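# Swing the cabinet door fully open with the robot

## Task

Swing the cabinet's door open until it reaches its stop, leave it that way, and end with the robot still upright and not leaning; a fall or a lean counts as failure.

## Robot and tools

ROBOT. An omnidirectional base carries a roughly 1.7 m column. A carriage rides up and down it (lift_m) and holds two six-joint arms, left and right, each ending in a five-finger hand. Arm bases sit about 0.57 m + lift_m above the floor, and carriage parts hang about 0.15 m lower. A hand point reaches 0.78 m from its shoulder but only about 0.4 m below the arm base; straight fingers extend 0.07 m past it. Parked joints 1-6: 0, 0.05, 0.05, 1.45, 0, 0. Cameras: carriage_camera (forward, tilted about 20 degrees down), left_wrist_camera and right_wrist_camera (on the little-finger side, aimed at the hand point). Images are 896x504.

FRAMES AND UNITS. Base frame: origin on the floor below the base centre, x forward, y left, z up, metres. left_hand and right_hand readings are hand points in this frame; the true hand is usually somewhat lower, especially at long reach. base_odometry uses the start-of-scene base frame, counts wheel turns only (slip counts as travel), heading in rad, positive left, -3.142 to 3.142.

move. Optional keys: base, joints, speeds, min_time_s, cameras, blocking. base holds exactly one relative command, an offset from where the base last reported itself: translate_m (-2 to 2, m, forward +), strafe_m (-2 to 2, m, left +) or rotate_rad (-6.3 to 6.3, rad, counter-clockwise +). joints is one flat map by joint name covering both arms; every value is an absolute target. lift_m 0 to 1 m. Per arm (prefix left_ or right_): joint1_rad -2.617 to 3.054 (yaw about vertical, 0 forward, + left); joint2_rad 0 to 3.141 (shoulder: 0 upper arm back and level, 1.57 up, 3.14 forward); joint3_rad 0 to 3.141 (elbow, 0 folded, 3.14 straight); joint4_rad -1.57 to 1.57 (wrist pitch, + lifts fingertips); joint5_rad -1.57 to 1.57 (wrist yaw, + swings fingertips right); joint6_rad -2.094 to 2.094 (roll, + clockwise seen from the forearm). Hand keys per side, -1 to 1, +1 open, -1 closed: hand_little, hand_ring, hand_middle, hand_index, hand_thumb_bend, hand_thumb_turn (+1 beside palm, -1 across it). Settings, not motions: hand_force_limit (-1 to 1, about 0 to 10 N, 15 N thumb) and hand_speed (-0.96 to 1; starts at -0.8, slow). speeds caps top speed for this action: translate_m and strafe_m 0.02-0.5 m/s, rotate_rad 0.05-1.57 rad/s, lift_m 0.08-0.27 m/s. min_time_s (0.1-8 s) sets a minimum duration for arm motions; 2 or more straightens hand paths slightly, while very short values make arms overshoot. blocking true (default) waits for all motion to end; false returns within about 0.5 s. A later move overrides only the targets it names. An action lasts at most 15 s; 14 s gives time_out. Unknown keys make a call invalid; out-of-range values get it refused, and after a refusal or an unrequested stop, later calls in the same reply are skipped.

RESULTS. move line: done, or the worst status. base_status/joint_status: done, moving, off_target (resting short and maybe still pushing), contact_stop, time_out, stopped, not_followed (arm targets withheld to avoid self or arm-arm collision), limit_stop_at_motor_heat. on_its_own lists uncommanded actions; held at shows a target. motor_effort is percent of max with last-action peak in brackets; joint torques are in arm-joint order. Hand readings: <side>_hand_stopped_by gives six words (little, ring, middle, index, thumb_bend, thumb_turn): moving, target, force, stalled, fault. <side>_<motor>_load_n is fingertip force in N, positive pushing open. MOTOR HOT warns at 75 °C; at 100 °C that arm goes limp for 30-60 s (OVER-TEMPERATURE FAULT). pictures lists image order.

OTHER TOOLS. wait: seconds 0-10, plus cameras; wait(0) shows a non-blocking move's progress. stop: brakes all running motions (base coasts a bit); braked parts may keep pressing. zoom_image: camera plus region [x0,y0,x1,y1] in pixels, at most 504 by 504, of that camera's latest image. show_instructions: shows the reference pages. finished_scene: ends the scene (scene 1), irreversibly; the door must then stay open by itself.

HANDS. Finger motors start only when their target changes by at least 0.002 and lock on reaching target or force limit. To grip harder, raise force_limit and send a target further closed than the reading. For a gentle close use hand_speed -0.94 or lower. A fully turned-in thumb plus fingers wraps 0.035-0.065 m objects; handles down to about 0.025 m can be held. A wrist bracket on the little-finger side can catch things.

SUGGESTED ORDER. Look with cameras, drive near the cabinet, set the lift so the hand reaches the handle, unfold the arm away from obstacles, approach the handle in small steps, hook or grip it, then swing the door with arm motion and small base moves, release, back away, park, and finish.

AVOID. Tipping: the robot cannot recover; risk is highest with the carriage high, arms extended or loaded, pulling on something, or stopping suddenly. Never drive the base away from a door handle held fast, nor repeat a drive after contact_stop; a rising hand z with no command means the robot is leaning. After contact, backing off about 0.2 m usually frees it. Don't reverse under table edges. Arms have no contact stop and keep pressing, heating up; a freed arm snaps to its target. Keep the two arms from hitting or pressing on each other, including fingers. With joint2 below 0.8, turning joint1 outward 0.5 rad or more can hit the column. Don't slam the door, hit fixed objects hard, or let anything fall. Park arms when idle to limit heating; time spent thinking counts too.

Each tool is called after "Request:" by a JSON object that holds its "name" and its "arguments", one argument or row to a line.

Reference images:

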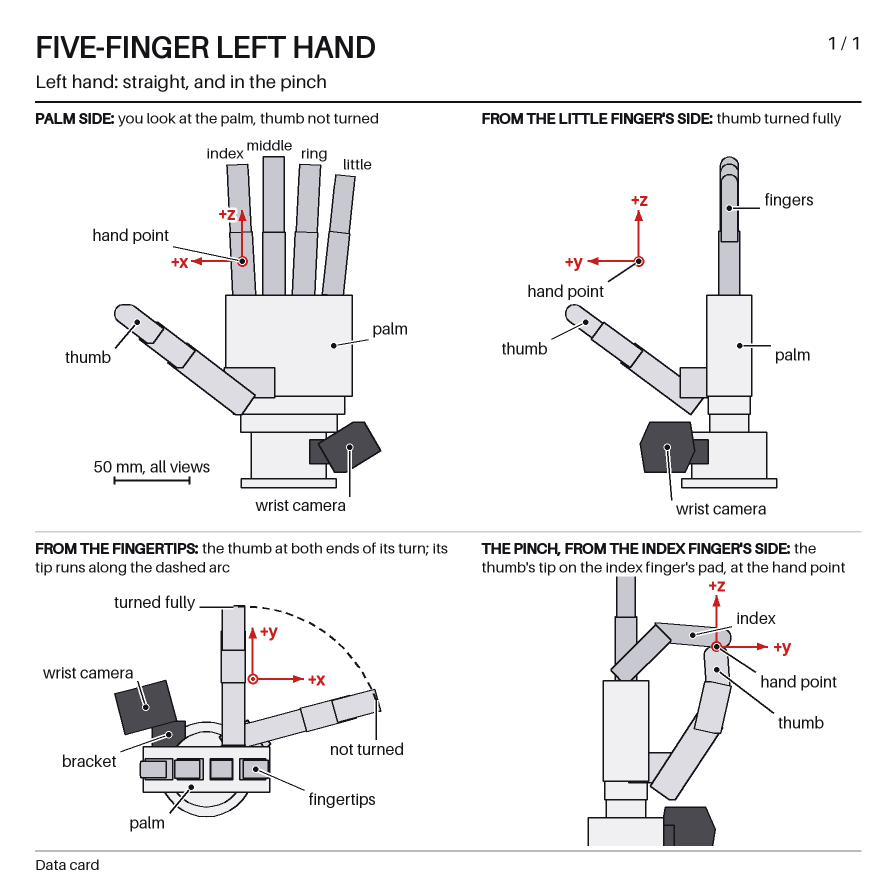

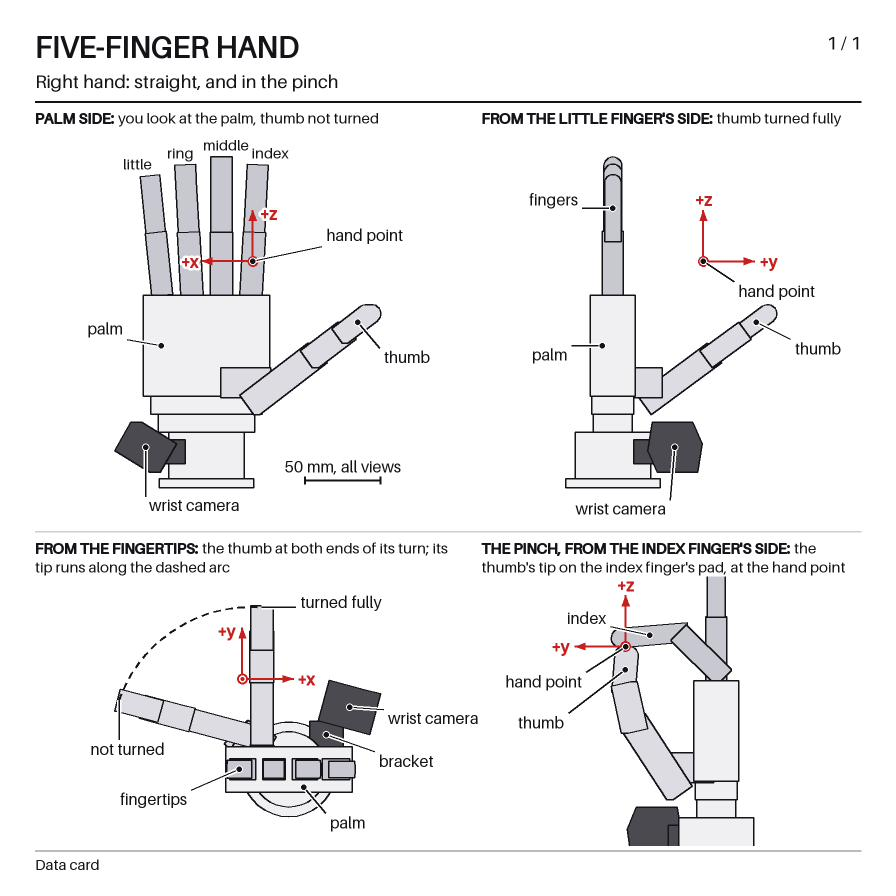

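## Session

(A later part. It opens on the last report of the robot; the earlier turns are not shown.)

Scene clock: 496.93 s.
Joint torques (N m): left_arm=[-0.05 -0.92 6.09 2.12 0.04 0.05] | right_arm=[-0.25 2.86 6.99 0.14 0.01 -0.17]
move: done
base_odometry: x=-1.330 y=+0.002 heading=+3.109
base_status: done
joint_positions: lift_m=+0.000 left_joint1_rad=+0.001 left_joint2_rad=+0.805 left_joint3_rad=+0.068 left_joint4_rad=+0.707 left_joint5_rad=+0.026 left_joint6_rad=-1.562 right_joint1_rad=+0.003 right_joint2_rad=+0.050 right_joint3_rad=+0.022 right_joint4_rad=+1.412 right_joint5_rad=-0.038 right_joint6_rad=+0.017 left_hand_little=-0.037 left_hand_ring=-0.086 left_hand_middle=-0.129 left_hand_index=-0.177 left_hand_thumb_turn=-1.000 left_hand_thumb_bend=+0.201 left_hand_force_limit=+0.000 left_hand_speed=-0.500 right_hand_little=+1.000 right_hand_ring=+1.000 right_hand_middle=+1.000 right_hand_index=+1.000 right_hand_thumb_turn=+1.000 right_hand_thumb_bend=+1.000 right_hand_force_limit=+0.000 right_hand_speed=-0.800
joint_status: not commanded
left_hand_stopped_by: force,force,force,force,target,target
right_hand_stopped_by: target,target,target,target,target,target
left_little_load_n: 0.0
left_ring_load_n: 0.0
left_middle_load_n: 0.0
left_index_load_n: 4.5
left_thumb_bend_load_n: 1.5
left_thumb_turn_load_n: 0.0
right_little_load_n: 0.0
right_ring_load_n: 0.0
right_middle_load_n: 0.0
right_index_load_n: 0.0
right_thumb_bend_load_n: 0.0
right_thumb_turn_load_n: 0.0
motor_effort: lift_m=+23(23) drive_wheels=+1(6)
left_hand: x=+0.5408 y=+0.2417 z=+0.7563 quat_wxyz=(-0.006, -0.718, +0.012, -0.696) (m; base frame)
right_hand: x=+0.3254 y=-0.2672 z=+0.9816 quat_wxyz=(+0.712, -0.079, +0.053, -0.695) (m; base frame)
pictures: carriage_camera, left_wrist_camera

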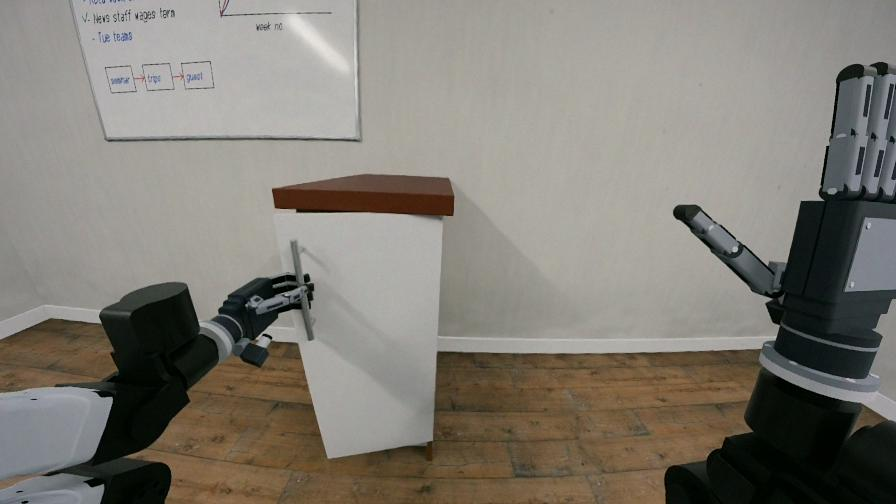

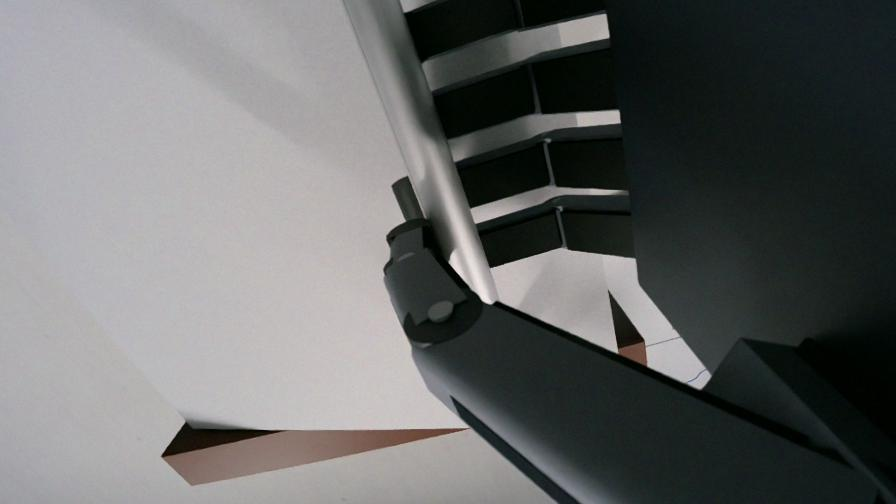

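Request:
{"name": "move", "arguments": {
  "base": {"translate_m": -0.04},
  "speeds": {"translate_m": 0.05}
}}

Request:
{"name": "move", "arguments": {
  "base": {"strafe_m": -0.02},
  "speeds": {"strafe_m": 0.05}
}}

Request:
{"name": "move", "arguments": {
  "base": {"translate_m": -0.04},
  "speeds": {"translate_m": 0.05},
  "cameras": ["left_wrist_camera", "carriage_camera"]
}}

Scene clock: 505.83 s.
Joint torques (N m): left_arm=[1.57 -0.87 6.09 2.1 -0.53 0.05] | right_arm=[-0.29 2.82 6.97 0.13 0 -0.17]
move: done
base_odometry: x=-1.290 y=+0.001 heading=+3.109
base_status: done
joint_positions: lift_m=+0.000 left_joint1_rad=-0.019 left_joint2_rad=+0.805 left_joint3_rad=+0.068 left_joint4_rad=+0.705 left_joint5_rad=+0.077 left_joint6_rad=-1.562 right_joint1_rad=+0.003 right_joint2_rad=+0.050 right_joint3_rad=+0.022 right_joint4_rad=+1.412 right_joint5_rad=-0.038 right_joint6_rad=+0.017 left_hand_little=-0.037 left_hand_ring=-0.086 left_hand_middle=-0.128 left_hand_index=-0.167 left_hand_thumb_turn=-1.000 left_hand_thumb_bend=+0.200 left_hand_force_limit=+0.000 left_hand_speed=-0.500 right_hand_little=+1.000 right_hand_ring=+1.000 right_hand_middle=+1.000 right_hand_index=+1.000 right_hand_thumb_turn=+1.000 right_hand_thumb_bend=+1.000 right_hand_force_limit=+0.000 right_hand_speed=-0.800
joint_status: not commanded
left_hand_stopped_by: force,force,force,force,target,target
right_hand_stopped_by: target,target,target,target,target,target
left_little_load_n: -2.0
left_ring_load_n: -1.0
left_middle_load_n: 9.5
left_index_load_n: 23.0
left_thumb_bend_load_n: 0.0
left_thumb_turn_load_n: 0.0
right_little_load_n: 0.0
right_ring_load_n: 0.0
right_middle_load_n: 0.0
right_index_load_n: 0.0
right_thumb_bend_load_n: 0.0
right_thumb_turn_load_n: 0.0
motor_effort: lift_m=+23(23) drive_wheels=+4(10)
left_hand: x=+0.5357 y=+0.2254 z=+0.7559 quat_wxyz=(-0.031, -0.717, +0.037, -0.695) (m; base frame)
right_hand: x=+0.3254 y=-0.2672 z=+0.9816 quat_wxyz=(+0.712, -0.079, +0.053, -0.695) (m; base frame)
pictures: none

Scene clock: 506.73 s.
Joint torques (N m): left_arm=[0.14 -0.85 6.09 2.1 0.12 0.09] | right_arm=[-0.34 2.85 7.06 0.14 0 -0.17]
move: done
base_odometry: x=-1.289 y=+0.021 heading=+3.109
base_status: done
joint_positions: lift_m=+0.000 left_joint1_rad=+0.000 left_joint2_rad=+0.805 left_joint3_rad=+0.068 left_joint4_rad=+0.705 left_joint5_rad=+0.017 left_joint6_rad=-1.565 right_joint1_rad=+0.003 right_joint2_rad=+0.050 right_joint3_rad=+0.022 right_joint4_rad=+1.412 right_joint5_rad=-0.038 right_joint6_rad=+0.017 left_hand_little=-0.037 left_hand_ring=-0.086 left_hand_middle=-0.129 left_hand_index=-0.170 left_hand_thumb_turn=-1.000 left_hand_thumb_bend=+0.200 left_hand_force_limit=+0.000 left_hand_speed=-0.500 right_hand_little=+1.000 right_hand_ring=+1.000 right_hand_middle=+1.000 right_hand_index=+1.000 right_hand_thumb_turn=+1.000 right_hand_thumb_bend=+1.000 right_hand_force_limit=+0.000 right_hand_speed=-0.800
joint_status: not commanded
left_hand_stopped_by: force,force,force,force,target,target
right_hand_stopped_by: target,target,target,target,target,target
left_little_load_n: 0.0
left_ring_load_n: 0.0
left_middle_load_n: 0.0
left_index_load_n: 3.0
left_thumb_bend_load_n: 0.0
left_thumb_turn_load_n: 0.0
right_little_load_n: -0.5
right_ring_load_n: 0.0
right_middle_load_n: 0.0
right_index_load_n: 0.0
right_thumb_bend_load_n: 0.0
right_thumb_turn_load_n: 0.0
motor_effort: lift_m=+23(23) drive_wheels=+0(7)
left_hand: x=+0.5413 y=+0.2429 z=+0.7559 quat_wxyz=(-0.004, -0.718, +0.008, -0.696) (m; base frame)
right_hand: x=+0.3254 y=-0.2672 z=+0.9816 quat_wxyz=(+0.712, -0.079, +0.053, -0.695) (m; base frame)
pictures: none

Scene clock: 508.03 s.
Joint torques (N m): left_arm=[2.7 -2.35 5 2.11 -0.18 0.04] | right_arm=[-0.24 2.89 7.02 0.15 0 -0.17]
move: done
base_odometry: x=-1.249 y=+0.019 heading=+3.109
base_status: done
joint_positions: lift_m=+0.000 left_joint1_rad=-0.034 left_joint2_rad=+0.823 left_joint3_rad=+0.081 left_joint4_rad=+0.704 left_joint5_rad=+0.045 left_joint6_rad=-1.561 right_joint1_rad=+0.003 right_joint2_rad=+0.050 right_joint3_rad=+0.022 right_joint4_rad=+1.412 right_joint5_rad=-0.038 right_joint6_rad=+0.017 left_hand_little=-0.036 left_hand_ring=-0.069 left_hand_middle=-0.086 left_hand_index=-0.105 left_hand_thumb_turn=-1.000 left_hand_thumb_bend=+0.200 left_hand_force_limit=+0.000 left_hand_speed=-0.500 right_hand_little=+1.000 right_hand_ring=+1.000 right_hand_middle=+1.000 right_hand_index=+1.000 right_hand_thumb_turn=+1.000 right_hand_thumb_bend=+1.000 right_hand_force_limit=+0.000 right_hand_speed=-0.800
joint_status: not commanded
left_hand_stopped_by: force,force,force,force,target,target
right_hand_stopped_by: target,target,target,target,target,target
left_little_load_n: 11.0
left_ring_load_n: 27.0
left_middle_load_n: 22.5
left_index_load_n: 23.5
left_thumb_bend_load_n: 0.0
left_thumb_turn_load_n: 0.0
right_little_load_n: 0.0
right_ring_load_n: 0.0
right_middle_load_n: 0.0
right_index_load_n: 0.0
right_thumb_bend_load_n: 0.0
right_thumb_turn_load_n: 0.0
motor_effort: lift_m=+23(23) drive_wheels=+8(11)
left_hand: x=+0.5399 y=+0.2266 z=+0.7565 quat_wxyz=(-0.025, -0.720, +0.031, -0.693) (m; base frame)
right_hand: x=+0.3254 y=-0.2672 z=+0.9816 quat_wxyz=(+0.712, -0.079, +0.053, -0.695) (m; base frame)
pictures: carriage_camera, left_wrist_camera

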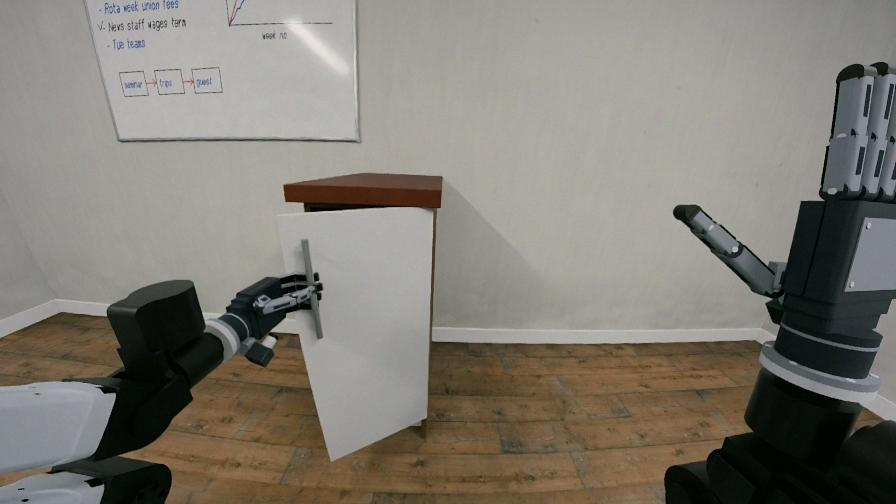

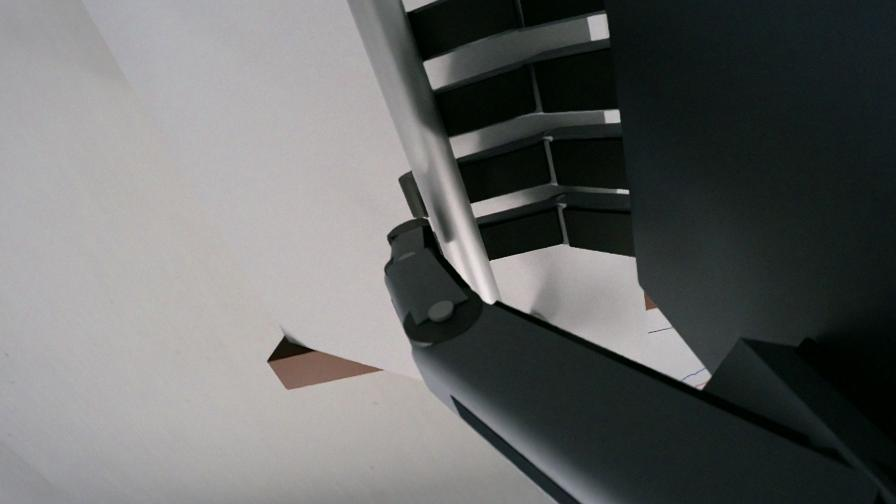

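Request:
{"name": "move", "arguments": {
  "base": {"strafe_m": -0.07},
  "speeds": {"strafe_m": 0.05},
  "joints": {"left_joint5_rad": -0.22},
  "min_time_s": 1.5,
  "cameras": ["left_wrist_camera", "carriage_camera"]
}}

Scene clock: 555.43 s.
Joint torques (N m): left_arm=[-0.23 -1.33 5.6 2.1 0.31 0.05] | right_arm=[-0.28 2.89 7.02 0.13 0 -0.18]
move: done
base_odometry: x=-1.247 y=+0.089 heading=+3.109
base_status: done
joint_positions: lift_m=+0.000 left_joint1_rad=+0.003 left_joint2_rad=+0.811 left_joint3_rad=+0.074 left_joint4_rad=+0.704 left_joint5_rad=-0.246 left_joint6_rad=-1.562 right_joint1_rad=+0.003 right_joint2_rad=+0.050 right_joint3_rad=+0.022 right_joint4_rad=+1.412 right_joint5_rad=-0.038 right_joint6_rad=+0.017 left_hand_little=-0.037 left_hand_ring=-0.072 left_hand_middle=-0.090 left_hand_index=-0.109 left_hand_thumb_turn=-1.000 left_hand_thumb_bend=+0.200 left_hand_force_limit=+0.000 left_hand_speed=-0.500 right_hand_little=+1.000 right_hand_ring=+1.000 right_hand_middle=+1.000 right_hand_index=+1.000 right_hand_thumb_turn=+1.000 right_hand_thumb_bend=+1.000 right_hand_force_limit=+0.000 right_hand_speed=-0.800
joint_status: all done
left_hand_stopped_by: force,force,force,force,target,target
right_hand_stopped_by: target,target,target,target,target,target
left_little_load_n: 0.0
left_ring_load_n: 1.0
left_middle_load_n: 0.5
left_index_load_n: 1.5
left_thumb_bend_load_n: 0.0
left_thumb_turn_load_n: 0.0
right_little_load_n: 0.0
right_ring_load_n: 0.0
right_middle_load_n: 0.0
right_index_load_n: 0.0
right_thumb_bend_load_n: 0.0
right_thumb_turn_load_n: 0.0
motor_effort: lift_m=+23(23) drive_wheels=+0(11)
left_hand: x=+0.5524 y=+0.2966 z=+0.7564 quat_wxyz=(+0.093, -0.713, -0.084, -0.690) (m; base frame)
right_hand: x=+0.3254 y=-0.2672 z=+0.9816 quat_wxyz=(+0.712, -0.079, +0.053, -0.695) (m; base frame)
pictures: carriage_camera, left_wrist_camera

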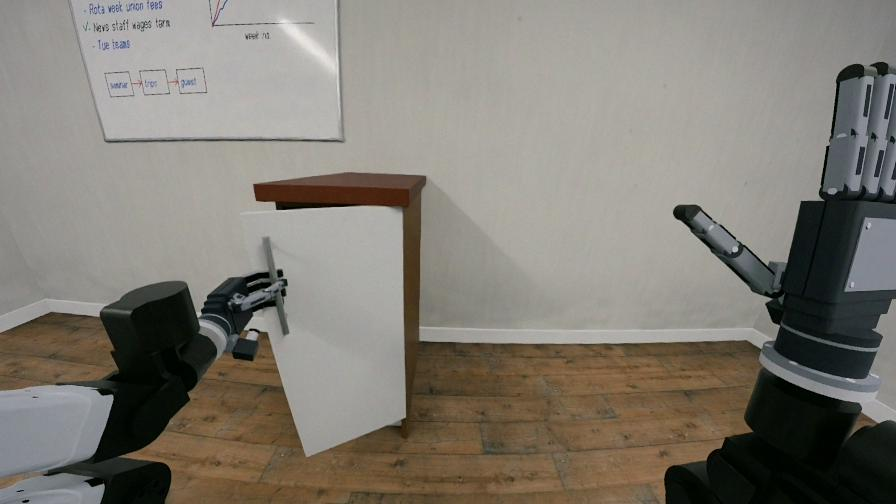

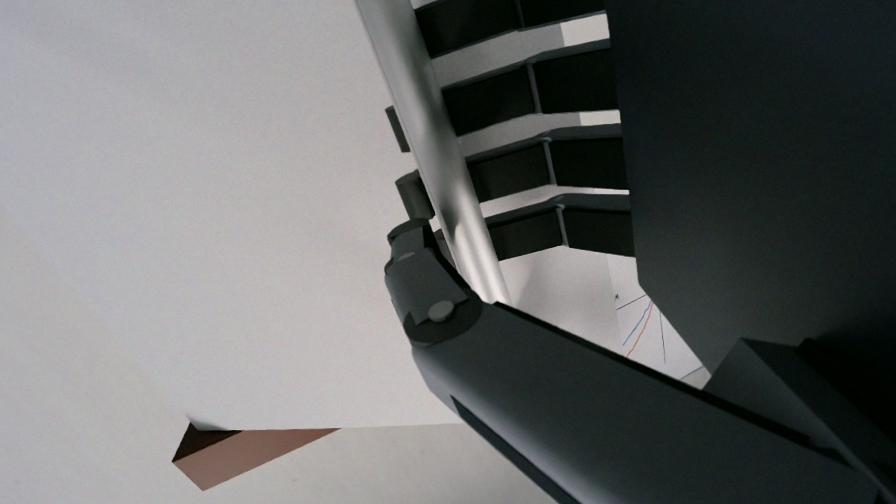

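Request:
{"name": "move", "arguments": {
  "base": {"translate_m": -0.04},
  "speeds": {"translate_m": 0.05}
}}

Request:
{"name": "move", "arguments": {
  "base": {"strafe_m": -0.08},
  "speeds": {"strafe_m": 0.05},
  "joints": {"left_joint5_rad": -0.45},
  "min_time_s": 1.5
}}

Request:
{"name": "move", "arguments": {
  "base": {"translate_m": -0.03},
  "speeds": {"translate_m": 0.05},
  "cameras": ["left_wrist_camera", "carriage_camera"]
}}

Scene clock: 567.07 s.
Joint torques (N m): left_arm=[1.35 -1.1 5.61 2.08 -0.55 0.04] | right_arm=[-0.24 2.91 7.06 0.14 0 -0.16]
move: done
base_odometry: x=-1.207 y=+0.088 heading=+3.108
base_status: done
joint_positions: lift_m=+0.000 left_joint1_rad=-0.016 left_joint2_rad=+0.808 left_joint3_rad=+0.074 left_joint4_rad=+0.706 left_joint5_rad=-0.172 left_joint6_rad=-1.562 right_joint1_rad=+0.003 right_joint2_rad=+0.050 right_joint3_rad=+0.022 right_joint4_rad=+1.412 right_joint5_rad=-0.038 right_joint6_rad=+0.017 left_hand_little=-0.037 left_hand_ring=-0.071 left_hand_middle=-0.088 left_hand_index=-0.107 left_hand_thumb_turn=-1.000 left_hand_thumb_bend=+0.200 left_hand_force_limit=+0.000 left_hand_speed=-0.500 right_hand_little=+1.000 right_hand_ring=+1.000 right_hand_middle=+1.000 right_hand_index=+1.000 right_hand_thumb_turn=+1.000 right_hand_thumb_bend=+1.000 right_hand_force_limit=+0.000 right_hand_speed=-0.800
joint_status: not commanded
left_hand_stopped_by: force,force,force,force,target,target
right_hand_stopped_by: target,target,target,target,target,target
left_little_load_n: -0.5
left_ring_load_n: 13.0
left_middle_load_n: 13.0
left_index_load_n: 18.0
left_thumb_bend_load_n: 0.0
left_thumb_turn_load_n: 0.0
right_little_load_n: 0.0
right_ring_load_n: 0.0
right_middle_load_n: 0.0
right_index_load_n: 0.0
right_thumb_bend_load_n: 0.0
right_thumb_turn_load_n: 0.0
motor_effort: lift_m=+23(23) drive_wheels=+4(5)
left_hand: x=+0.5502 y=+0.2750 z=+0.7576 quat_wxyz=(+0.059, -0.715, -0.051, -0.695) (m; base frame)
right_hand: x=+0.3254 y=-0.2672 z=+0.9816 quat_wxyz=(+0.712, -0.079, +0.053, -0.695) (m; base frame)
pictures: none

Scene clock: 569.17 s.
Joint torques (N m): left_arm=[0.28 -0.9 5.68 2.04 -0.08 0.04] | right_arm=[-0.28 2.85 7.05 0.13 -0.02 -0.18]
move: done
base_odometry: x=-1.204 y=+0.168 heading=+3.108
base_status: done
joint_positions: lift_m=+0.000 left_joint1_rad=-0.003 left_joint2_rad=+0.806 left_joint3_rad=+0.073 left_joint4_rad=+0.706 left_joint5_rad=-0.446 left_joint6_rad=-1.562 right_joint1_rad=+0.003 right_joint2_rad=+0.050 right_joint3_rad=+0.022 right_joint4_rad=+1.412 right_joint5_rad=-0.038 right_joint6_rad=+0.017 left_hand_little=-0.037 left_hand_ring=-0.072 left_hand_middle=-0.090 left_hand_index=-0.109 left_hand_thumb_turn=-1.000 left_hand_thumb_bend=+0.200 left_hand_force_limit=+0.000 left_hand_speed=-0.500 right_hand_little=+1.000 right_hand_ring=+1.000 right_hand_middle=+1.000 right_hand_index=+1.000 right_hand_thumb_turn=+1.000 right_hand_thumb_bend=+1.000 right_hand_force_limit=+0.000 right_hand_speed=-0.800
joint_status: all done
left_hand_stopped_by: force,force,force,force,target,target
right_hand_stopped_by: target,target,target,target,target,target
left_little_load_n: 0.0
left_ring_load_n: 0.0
left_middle_load_n: 0.0
left_index_load_n: 0.0
left_thumb_bend_load_n: 0.0
left_thumb_turn_load_n: 0.0
right_little_load_n: 0.0
right_ring_load_n: 0.0
right_middle_load_n: 0.0
right_index_load_n: -0.5
right_thumb_bend_load_n: 0.0
right_thumb_turn_load_n: 0.0
motor_effort: lift_m=+23(23) drive_wheels=-1(9)
left_hand: x=+0.5501 y=+0.3350 z=+0.7577 quat_wxyz=(+0.161, -0.700, -0.150, -0.680) (m; base frame)
right_hand: x=+0.3254 y=-0.2672 z=+0.9816 quat_wxyz=(+0.712, -0.079, +0.053, -0.695) (m; base frame)
pictures: none

Scene clock: 570.27 s.
Joint torques (N m): left_arm=[0.9 -0.9 5.68 2.06 -0.75 0.04] | right_arm=[-0.29 2.92 7.04 0.13 0 -0.17]
move: done
base_odometry: x=-1.174 y=+0.167 heading=+3.108
base_status: done
joint_positions: lift_m=+0.000 left_joint1_rad=-0.010 left_joint2_rad=+0.806 left_joint3_rad=+0.073 left_joint4_rad=+0.706 left_joint5_rad=-0.384 left_joint6_rad=-1.562 right_joint1_rad=+0.003 right_joint2_rad=+0.050 right_joint3_rad=+0.022 right_joint4_rad=+1.412 right_joint5_rad=-0.038 right_joint6_rad=+0.017 left_hand_little=-0.037 left_hand_ring=-0.072 left_hand_middle=-0.090 left_hand_index=-0.108 left_hand_thumb_turn=-1.000 left_hand_thumb_bend=+0.202 left_hand_force_limit=+0.000 left_hand_speed=-0.500 right_hand_little=+1.000 right_hand_ring=+1.000 right_hand_middle=+1.000 right_hand_index=+1.000 right_hand_thumb_turn=+1.000 right_hand_thumb_bend=+1.000 right_hand_force_limit=+0.000 right_hand_speed=-0.800
joint_status: not commanded
left_hand_stopped_by: force,force,force,force,target,target
right_hand_stopped_by: target,target,target,target,target,target
left_little_load_n: -1.0
left_ring_load_n: 0.5
left_middle_load_n: 2.5
left_index_load_n: 7.5
left_thumb_bend_load_n: 3.5
left_thumb_turn_load_n: 0.0
right_little_load_n: 0.0
right_ring_load_n: 0.0
right_middle_load_n: 0.0
right_index_load_n: 0.0
right_thumb_bend_load_n: 0.0
right_thumb_turn_load_n: 0.5
motor_effort: lift_m=+23(23) drive_wheels=+0(7)
left_hand: x=+0.5515 y=+0.3199 z=+0.7577 quat_wxyz=(+0.136, -0.705, -0.126, -0.685) (m; base frame)
right_hand: x=+0.3254 y=-0.2672 z=+0.9816 quat_wxyz=(+0.712, -0.079, +0.053, -0.695) (m; base frame)
pictures: carriage_camera, left_wrist_camera

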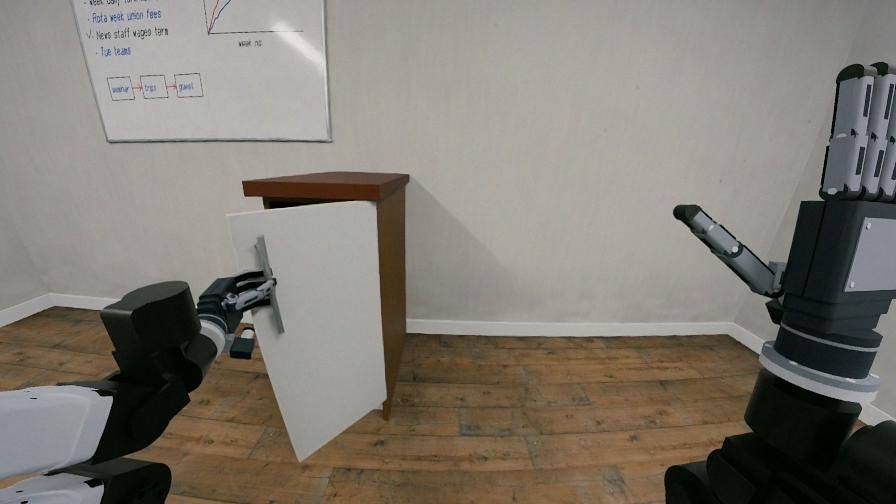

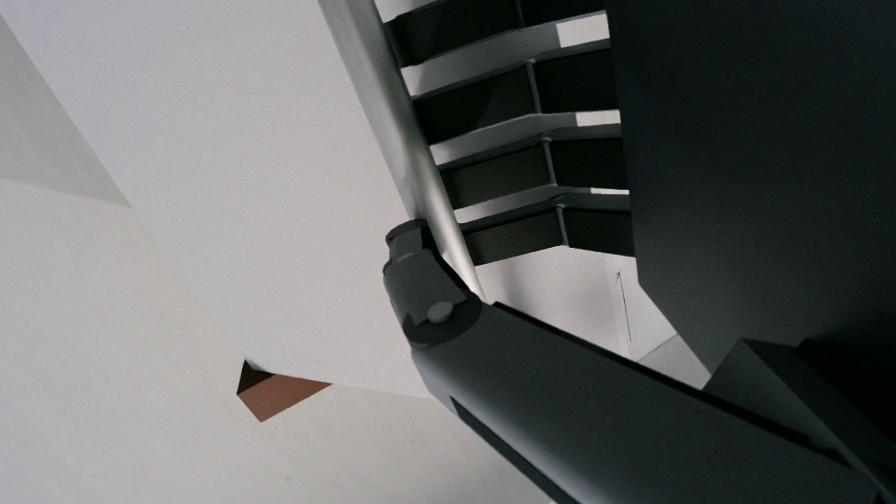

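Request:
{"name": "move", "arguments": {
  "base": {"strafe_m": -0.10},
  "speeds": {"strafe_m": 0.06},
  "joints": {"left_joint5_rad": -0.65},
  "min_time_s": 1.7
}}

Request:
{"name": "move", "arguments": {
  "base": {"translate_m": -0.025},
  "speeds": {"translate_m": 0.05}
}}

Request:
{"name": "move", "arguments": {
  "base": {"strafe_m": -0.09},
  "speeds": {"strafe_m": 0.06},
  "joints": {"left_joint5_rad": -0.85},
  "min_time_s": 1.7,
  "cameras": ["left_wrist_camera", "carriage_camera"]
}}

Scene clock: 585.30 s.
Joint torques (N m): left_arm=[0.03 -0.83 5.67 1.96 0.05 0.06] | right_arm=[-0.34 2.93 7.02 0.15 0.01 -0.17]
move: done
base_odometry: x=-1.171 y=+0.267 heading=+3.108
base_status: done
joint_positions: lift_m=+0.000 left_joint1_rad=+0.000 left_joint2_rad=+0.806 left_joint3_rad=+0.071 left_joint4_rad=+0.706 left_joint5_rad=-0.656 left_joint6_rad=-1.563 right_joint1_rad=+0.003 right_joint2_rad=+0.050 right_joint3_rad=+0.022 right_joint4_rad=+1.412 right_joint5_rad=-0.038 right_joint6_rad=+0.017 left_hand_little=-0.037 left_hand_ring=-0.072 left_hand_middle=-0.090 left_hand_index=-0.109 left_hand_thumb_turn=-1.000 left_hand_thumb_bend=+0.200 left_hand_force_limit=+0.000 left_hand_speed=-0.500 right_hand_little=+1.000 right_hand_ring=+1.000 right_hand_middle=+1.000 right_hand_index=+1.000 right_hand_thumb_turn=+1.000 right_hand_thumb_bend=+1.000 right_hand_force_limit=+0.000 right_hand_speed=-0.800
joint_status: all done
left_hand_stopped_by: force,force,force,force,target,target
right_hand_stopped_by: target,target,target,target,target,target
left_little_load_n: 0.0
left_ring_load_n: 0.0
left_middle_load_n: 0.0
left_index_load_n: 0.0
left_thumb_bend_load_n: 0.0
left_thumb_turn_load_n: 0.0
right_little_load_n: 0.0
right_ring_load_n: 0.0
right_middle_load_n: 0.0
right_index_load_n: 0.0
right_thumb_bend_load_n: 0.0
right_thumb_turn_load_n: 0.0
motor_effort: lift_m=+23(23) drive_wheels=-1(7)
left_hand: x=+0.5393 y=+0.3774 z=+0.7575 quat_wxyz=(+0.234, -0.680, -0.222, -0.659) (m; base frame)
right_hand: x=+0.3254 y=-0.2672 z=+0.9816 quat_wxyz=(+0.712, -0.079, +0.053, -0.695) (m; base frame)
pictures: none

Scene clock: 586.30 s.
Joint torques (N m): left_arm=[0.76 -1.11 5.55 1.99 -0.76 0.06] | right_arm=[-0.24 2.93 7.04 0.15 0.01 -0.17]
move: done
base_odometry: x=-1.146 y=+0.267 heading=+3.108
base_status: done
joint_positions: lift_m=+0.000 left_joint1_rad=-0.009 left_joint2_rad=+0.809 left_joint3_rad=+0.073 left_joint4_rad=+0.706 left_joint5_rad=-0.587 left_joint6_rad=-1.563 right_joint1_rad=+0.003 right_joint2_rad=+0.050 right_joint3_rad=+0.022 right_joint4_rad=+1.412 right_joint5_rad=-0.038 right_joint6_rad=+0.017 left_hand_little=-0.037 left_hand_ring=-0.072 left_hand_middle=-0.089 left_hand_index=-0.107 left_hand_thumb_turn=-1.000 left_hand_thumb_bend=+0.200 left_hand_force_limit=+0.000 left_hand_speed=-0.500 right_hand_little=+1.000 right_hand_ring=+1.000 right_hand_middle=+1.000 right_hand_index=+1.000 right_hand_thumb_turn=+1.000 right_hand_thumb_bend=+1.000 right_hand_force_limit=+0.000 right_hand_speed=-0.800
joint_status: not commanded
left_hand_stopped_by: force,force,force,force,target,target
right_hand_stopped_by: target,target,target,target,target,target
left_little_load_n: -2.5
left_ring_load_n: 7.5
left_middle_load_n: 10.0
left_index_load_n: 16.5
left_thumb_bend_load_n: 0.0
left_thumb_turn_load_n: 0.0
right_little_load_n: 0.0
right_ring_load_n: -0.5
right_middle_load_n: 0.0
right_index_load_n: 0.0
right_thumb_bend_load_n: 0.0
right_thumb_turn_load_n: -0.5
motor_effort: lift_m=+23(23) drive_wheels=+4(6)
left_hand: x=+0.5447 y=+0.3610 z=+0.7574 quat_wxyz=(+0.207, -0.689, -0.196, -0.667) (m; base frame)
right_hand: x=+0.3254 y=-0.2672 z=+0.9816 quat_wxyz=(+0.712, -0.079, +0.053, -0.695) (m; base frame)
pictures: none

Scene clock: 588.33 s.
Joint torques (N m): left_arm=[0.62 -1.05 5.46 1.93 -0.78 0.12] | right_arm=[-0.28 2.84 7.08 0.13 0 -0.18]
move: off_target
base_odometry: x=-1.143 y=+0.356 heading=+3.108
base_status: done
joint_positions: lift_m=+0.000 left_joint1_rad=-0.007 left_joint2_rad=+0.809 left_joint3_rad=+0.073 left_joint4_rad=+0.702 left_joint5_rad=-0.784 left_joint6_rad=-1.569 right_joint1_rad=+0.003 right_joint2_rad=+0.050 right_joint3_rad=+0.022 right_joint4_rad=+1.412 right_joint5_rad=-0.038 right_joint6_rad=+0.017 left_hand_little=-0.037 left_hand_ring=-0.072 left_hand_middle=-0.089 left_hand_index=-0.107 left_hand_thumb_turn=-1.000 left_hand_thumb_bend=+0.200 left_hand_force_limit=+0.000 left_hand_speed=-0.500 right_hand_little=+1.000 right_hand_ring=+1.000 right_hand_middle=+1.000 right_hand_index=+1.000 right_hand_thumb_turn=+1.000 right_hand_thumb_bend=+1.000 right_hand_force_limit=+0.000 right_hand_speed=-0.800
joint_status: left_joint5_rad off_target (ended at -0.784, target -0.850)
left_hand_stopped_by: force,force,force,force,target,target
right_hand_stopped_by: target,target,target,target,target,target
left_little_load_n: -3.0
left_ring_load_n: 6.5
left_middle_load_n: 9.5
left_index_load_n: 16.0
left_thumb_bend_load_n: 0.0
left_thumb_turn_load_n: 0.0
right_little_load_n: 0.0
right_ring_load_n: 0.0
right_middle_load_n: 0.0
right_index_load_n: 0.0
right_thumb_bend_load_n: 0.0
right_thumb_turn_load_n: 0.0
motor_effort: lift_m=+23(23) drive_wheels=-1(10)
left_hand: x=+0.5298 y=+0.3991 z=+0.7573 quat_wxyz=(+0.273, -0.665, -0.263, -0.643) (m; base frame)
right_hand: x=+0.3254 y=-0.2672 z=+0.9816 quat_wxyz=(+0.712, -0.079, +0.053, -0.695) (m; base frame)
pictures: carriage_camera, left_wrist_camera

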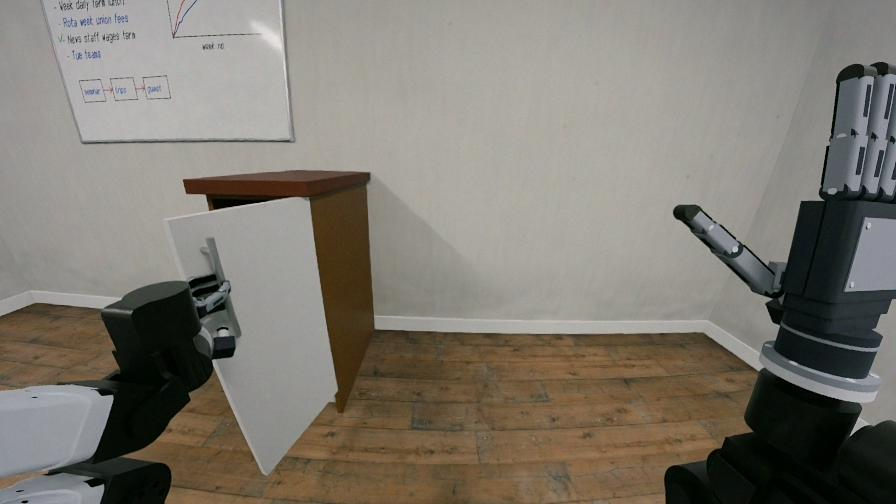

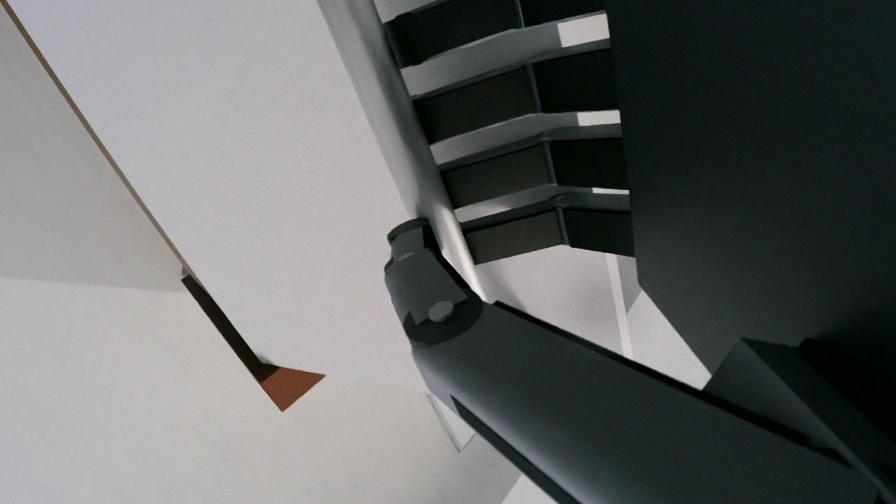

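Request:
{"name": "move", "arguments": {
  "base": {"strafe_m": -0.10},
  "speeds": {"strafe_m": 0.06},
  "joints": {"left_joint5_rad": -1.05},
  "min_time_s": 1.7,
  "cameras": ["carriage_camera"]
}}

Request:
{"name": "move", "arguments": {
  "base": {"strafe_m": -0.08},
  "speeds": {"strafe_m": 0.06},
  "joints": {"left_joint5_rad": -1.25},
  "min_time_s": 1.7,
  "cameras": ["left_wrist_camera", "carriage_camera"]
}}

Scene clock: 604.37 s.
Joint torques (N m): left_arm=[0.27 -3.44 3.18 2.04 -1.77 0.24] | right_arm=[-0.32 2.84 7.06 0.14 0.02 -0.19]
move: off_target
base_odometry: x=-1.139 y=+0.456 heading=+3.107
base_status: done
joint_positions: lift_m=+0.000 left_joint1_rad=-0.002 left_joint2_rad=+0.838 left_joint3_rad=+0.100 left_joint4_rad=+0.685 left_joint5_rad=-0.897 left_joint6_rad=-1.579 right_joint1_rad=+0.003 right_joint2_rad=+0.050 right_joint3_rad=+0.022 right_joint4_rad=+1.412 right_joint5_rad=-0.038 right_joint6_rad=+0.017 left_hand_little=-0.036 left_hand_ring=-0.004 left_hand_middle=-0.011 left_hand_index=-0.020 left_hand_thumb_turn=-1.000 left_hand_thumb_bend=+0.200 left_hand_force_limit=+0.000 left_hand_speed=-0.500 right_hand_little=+1.000 right_hand_ring=+1.000 right_hand_middle=+1.000 right_hand_index=+1.000 right_hand_thumb_turn=+1.000 right_hand_thumb_bend=+1.000 right_hand_force_limit=+0.000 right_hand_speed=-0.800
joint_status: left_joint5_rad off_target (ended at -0.897, target -1.050)
left_hand_stopped_by: force,force,force,force,target,target
right_hand_stopped_by: target,target,target,target,target,target
left_little_load_n: 10.5
left_ring_load_n: 27.0
left_middle_load_n: 22.5
left_index_load_n: 23.0
left_thumb_bend_load_n: 0.0
left_thumb_turn_load_n: -0.5
right_little_load_n: 0.0
right_ring_load_n: 0.0
right_middle_load_n: 0.0
right_index_load_n: 0.0
right_thumb_bend_load_n: 0.0
right_thumb_turn_load_n: 0.0
motor_effort: lift_m=+23(23) drive_wheels=+5(11)
left_hand: x=+0.5231 y=+0.4204 z=+0.7580 quat_wxyz=(+0.312, -0.653, -0.300, -0.622) (m; base frame)
right_hand: x=+0.3254 y=-0.2672 z=+0.9816 quat_wxyz=(+0.712, -0.079, +0.053, -0.695) (m; base frame)
pictures: carriage_camera

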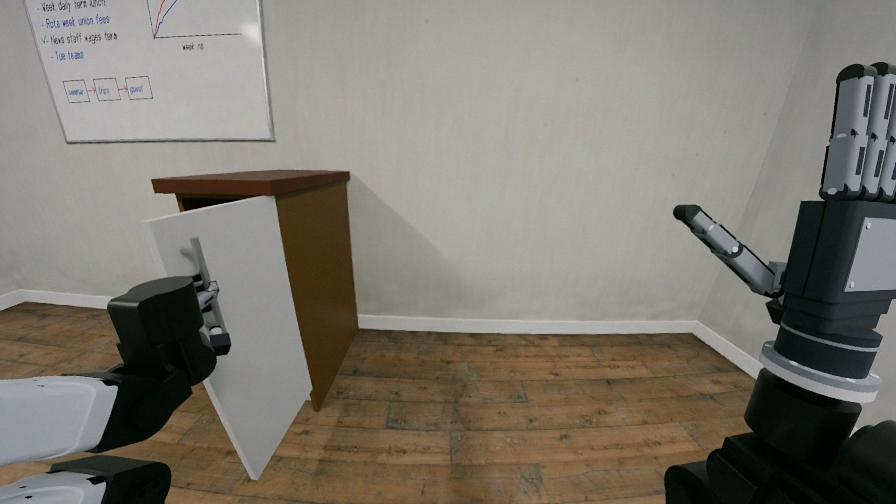

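Scene clock: 606.37 s.
Joint torques (N m): left_arm=[-0.2 -0.39 5.48 1.59 -0.18 0.01] | right_arm=[-0.27 2.92 7.02 0.15 0 -0.18]
move: done
base_odometry: x=-1.136 y=+0.536 heading=+3.107
base_status: done
joint_positions: lift_m=+0.000 left_joint1_rad=+0.003 left_joint2_rad=+0.804 left_joint3_rad=+0.070 left_joint4_rad=+0.706 left_joint5_rad=-1.239 left_joint6_rad=-1.559 right_joint1_rad=+0.003 right_joint2_rad=+0.050 right_joint3_rad=+0.022 right_joint4_rad=+1.411 right_joint5_rad=-0.038 right_joint6_rad=+0.017 left_hand_little=-0.026 left_hand_ring=+0.077 left_hand_middle=+0.083 left_hand_index=+0.076 left_hand_thumb_turn=-1.000 left_hand_thumb_bend=+0.200 left_hand_force_limit=+0.000 left_hand_speed=-0.500 right_hand_little=+1.000 right_hand_ring=+1.000 right_hand_middle=+1.000 right_hand_index=+1.000 right_hand_thumb_turn=+1.000 right_hand_thumb_bend=+1.000 right_hand_force_limit=+0.000 right_hand_speed=-0.800
joint_status: all done
left_hand_stopped_by: force,force,force,force,target,target
right_hand_stopped_by: target,target,target,target,target,target
left_little_load_n: 0.0
left_ring_load_n: 0.5
left_middle_load_n: 0.0
left_index_load_n: 0.0
left_thumb_bend_load_n: 0.0
left_thumb_turn_load_n: 0.0
right_little_load_n: 0.0
right_ring_load_n: 0.0
right_middle_load_n: 0.0
right_index_load_n: 0.0
right_thumb_bend_load_n: 0.0
right_thumb_turn_load_n: 0.0
motor_effort: lift_m=+23(23) drive_wheels=+1(14)
left_hand: x=+0.4682 y=+0.4715 z=+0.7593 quat_wxyz=(+0.421, -0.585, -0.402, -0.564) (m; base frame)
right_hand: x=+0.3258 y=-0.2672 z=+0.9814 quat_wxyz=(+0.712, -0.079, +0.054, -0.695) (m; base frame)
pictures: carriage_camera, left_wrist_camera

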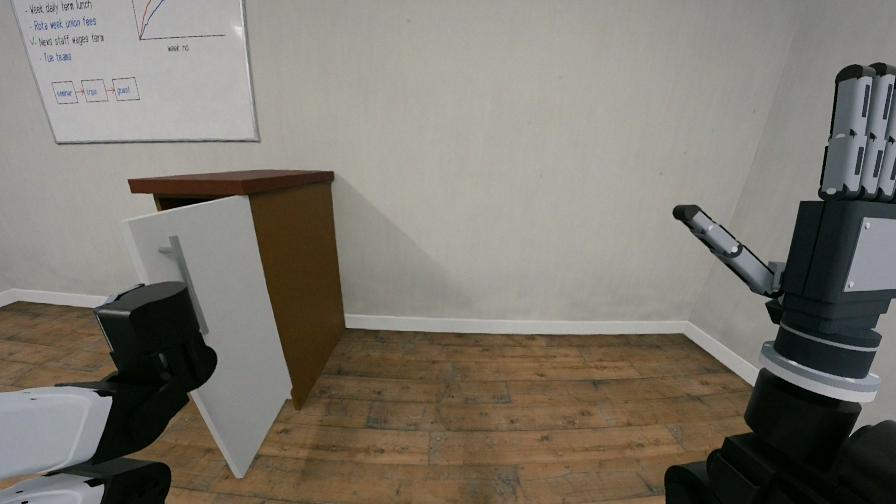

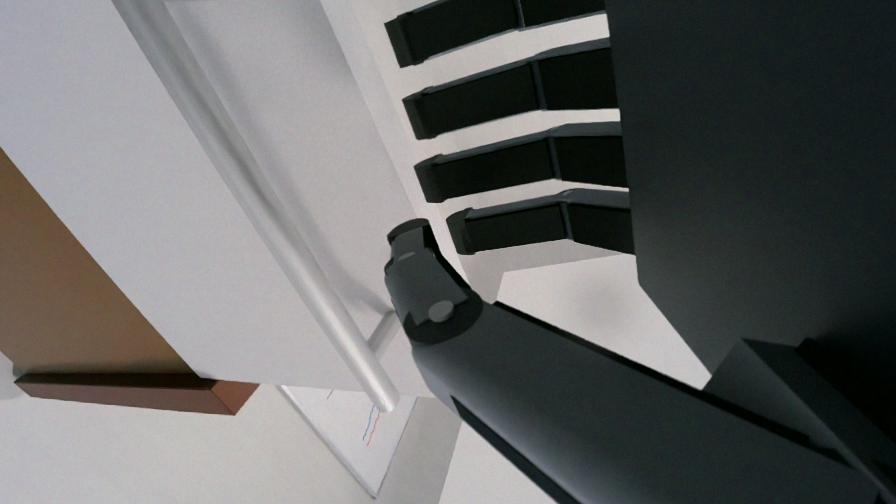

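Request:
{"name": "move", "arguments": {
  "base": {"translate_m": -0.30},
  "speeds": {"translate_m": 0.15}
}}

Request:
{"name": "move", "arguments": {
  "base": {"strafe_m": 0.25},
  "speeds": {"strafe_m": 0.2},
  "joints": {"left_joint2_rad": 1.6, "left_joint3_rad": 0.6, "left_joint4_rad": 1.0, "left_joint5_rad": 0, "left_hand_little": 1, "left_hand_ring": 1, "left_hand_middle": 1, "left_hand_index": 1, "left_hand_thumb_turn": 1, "left_hand_thumb_bend": 1},
  "cameras": ["left_wrist_camera", "carriage_camera"]
}}

Scene clock: 618.13 s.
Joint torques (N m): left_arm=[-0.17 -0.16 5.33 1.58 -0.14 0.01] | right_arm=[-0.28 2.86 6.95 0.17 0.01 -0.17]
move: done
base_odometry: x=-0.836 y=+0.526 heading=+3.107
base_status: done
joint_positions: lift_m=+0.000 left_joint1_rad=+0.003 left_joint2_rad=+0.803 left_joint3_rad=+0.070 left_joint4_rad=+0.708 left_joint5_rad=-1.242 left_joint6_rad=-1.559 right_joint1_rad=+0.003 right_joint2_rad=+0.050 right_joint3_rad=+0.022 right_joint4_rad=+1.411 right_joint5_rad=-0.038 right_joint6_rad=+0.017 left_hand_little=-0.026 left_hand_ring=+0.077 left_hand_middle=+0.083 left_hand_index=+0.076 left_hand_thumb_turn=-1.000 left_hand_thumb_bend=+0.200 left_hand_force_limit=+0.000 left_hand_speed=-0.500 right_hand_little=+1.000 right_hand_ring=+1.000 right_hand_middle=+1.000 right_hand_index=+1.000 right_hand_thumb_turn=+1.000 right_hand_thumb_bend=+1.000 right_hand_force_limit=+0.000 right_hand_speed=-0.800
joint_status: not commanded
left_hand_stopped_by: force,force,force,force,target,target
right_hand_stopped_by: target,target,target,target,target,target
left_little_load_n: 0.0
left_ring_load_n: 0.0
left_middle_load_n: 0.0
left_index_load_n: 0.0
left_thumb_bend_load_n: 0.0
left_thumb_turn_load_n: 0.0
right_little_load_n: 0.0
right_ring_load_n: 0.0
right_middle_load_n: 0.0
right_index_load_n: 0.0
right_thumb_bend_load_n: 0.0
right_thumb_turn_load_n: 0.0
motor_effort: lift_m=+23(23) drive_wheels=+0(9)
left_hand: x=+0.4676 y=+0.4719 z=+0.7598 quat_wxyz=(+0.421, -0.584, -0.404, -0.564) (m; base frame)
right_hand: x=+0.3258 y=-0.2672 z=+0.9814 quat_wxyz=(+0.712, -0.079, +0.054, -0.695) (m; base frame)
pictures: none

Scene clock: 620.70 s.
Joint torques (N m): left_arm=[-0.17 -4.53 7.2 2.15 0.1 0.05] | right_arm=[-0.31 2.86 7.04 0.15 0.01 -0.18]
move: done
base_odometry: x=-0.845 y=+0.276 heading=+3.108
base_status: done
joint_positions: lift_m=+0.000 left_joint1_rad=+0.003 left_joint2_rad=+1.596 left_joint3_rad=+0.576 left_joint4_rad=+0.972 left_joint5_rad=-0.010 left_joint6_rad=-1.560 right_joint1_rad=+0.003 right_joint2_rad=+0.050 right_joint3_rad=+0.022 right_joint4_rad=+1.411 right_joint5_rad=-0.038 right_joint6_rad=+0.017 left_hand_little=+1.000 left_hand_ring=+1.000 left_hand_middle=+1.000 left_hand_index=+1.000 left_hand_thumb_turn=+1.000 left_hand_thumb_bend=+1.000 left_hand_force_limit=+0.000 left_hand_speed=-0.500 right_hand_little=+1.000 right_hand_ring=+1.000 right_hand_middle=+1.000 right_hand_index=+1.000 right_hand_thumb_turn=+1.000 right_hand_thumb_bend=+1.000 right_hand_force_limit=+0.000 right_hand_speed=-0.800
joint_status: all done
left_hand_stopped_by: target,target,target,target,target,target
right_hand_stopped_by: target,target,target,target,target,target
left_little_load_n: 0.0
left_ring_load_n: 0.0
left_middle_load_n: 0.0
left_index_load_n: 0.0
left_thumb_bend_load_n: 0.0
left_thumb_turn_load_n: 0.0
right_little_load_n: 0.0
right_ring_load_n: 0.0
right_middle_load_n: 0.0
right_index_load_n: 0.0
right_thumb_bend_load_n: 0.0
right_thumb_turn_load_n: 0.0
motor_effort: lift_m=+23(23) drive_wheels=-1(8)
left_hand: x=+0.6907 y=+0.2493 z=+0.7676 quat_wxyz=(+0.008, -0.724, +0.000, -0.690) (m; base frame)
right_hand: x=+0.3258 y=-0.2672 z=+0.9814 quat_wxyz=(+0.712, -0.079, +0.054, -0.695) (m; base frame)
pictures: carriage_camera, left_wrist_camera

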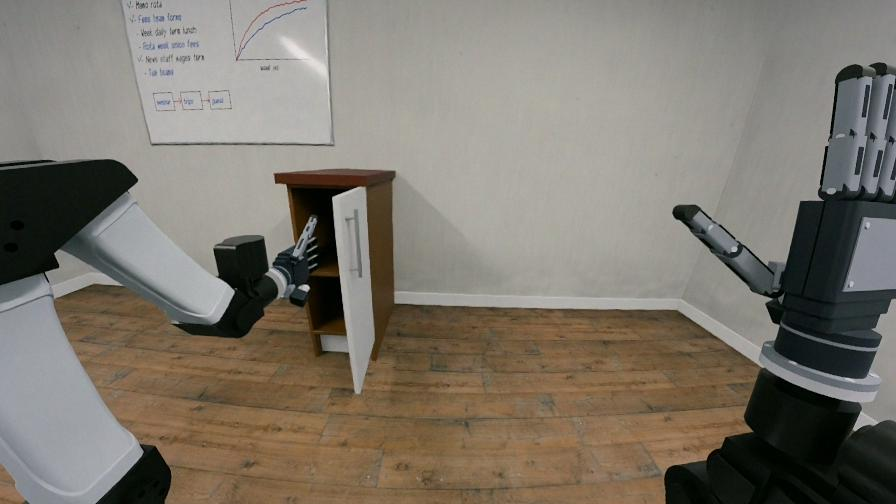

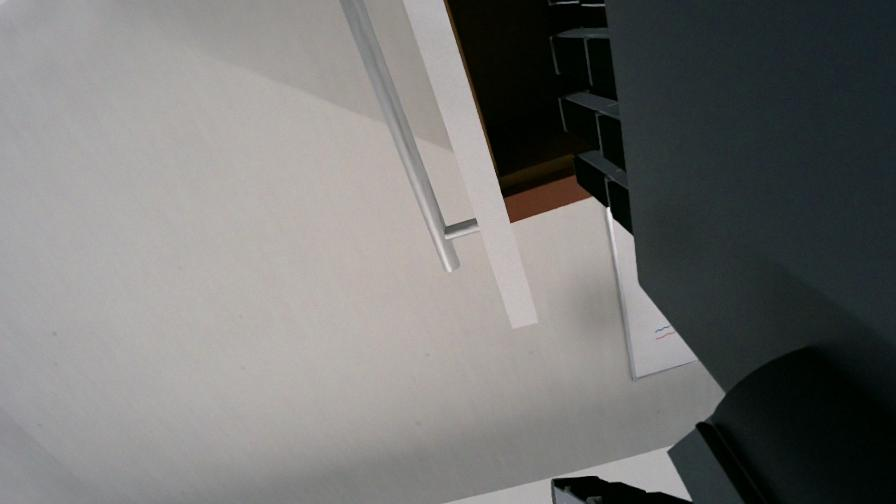

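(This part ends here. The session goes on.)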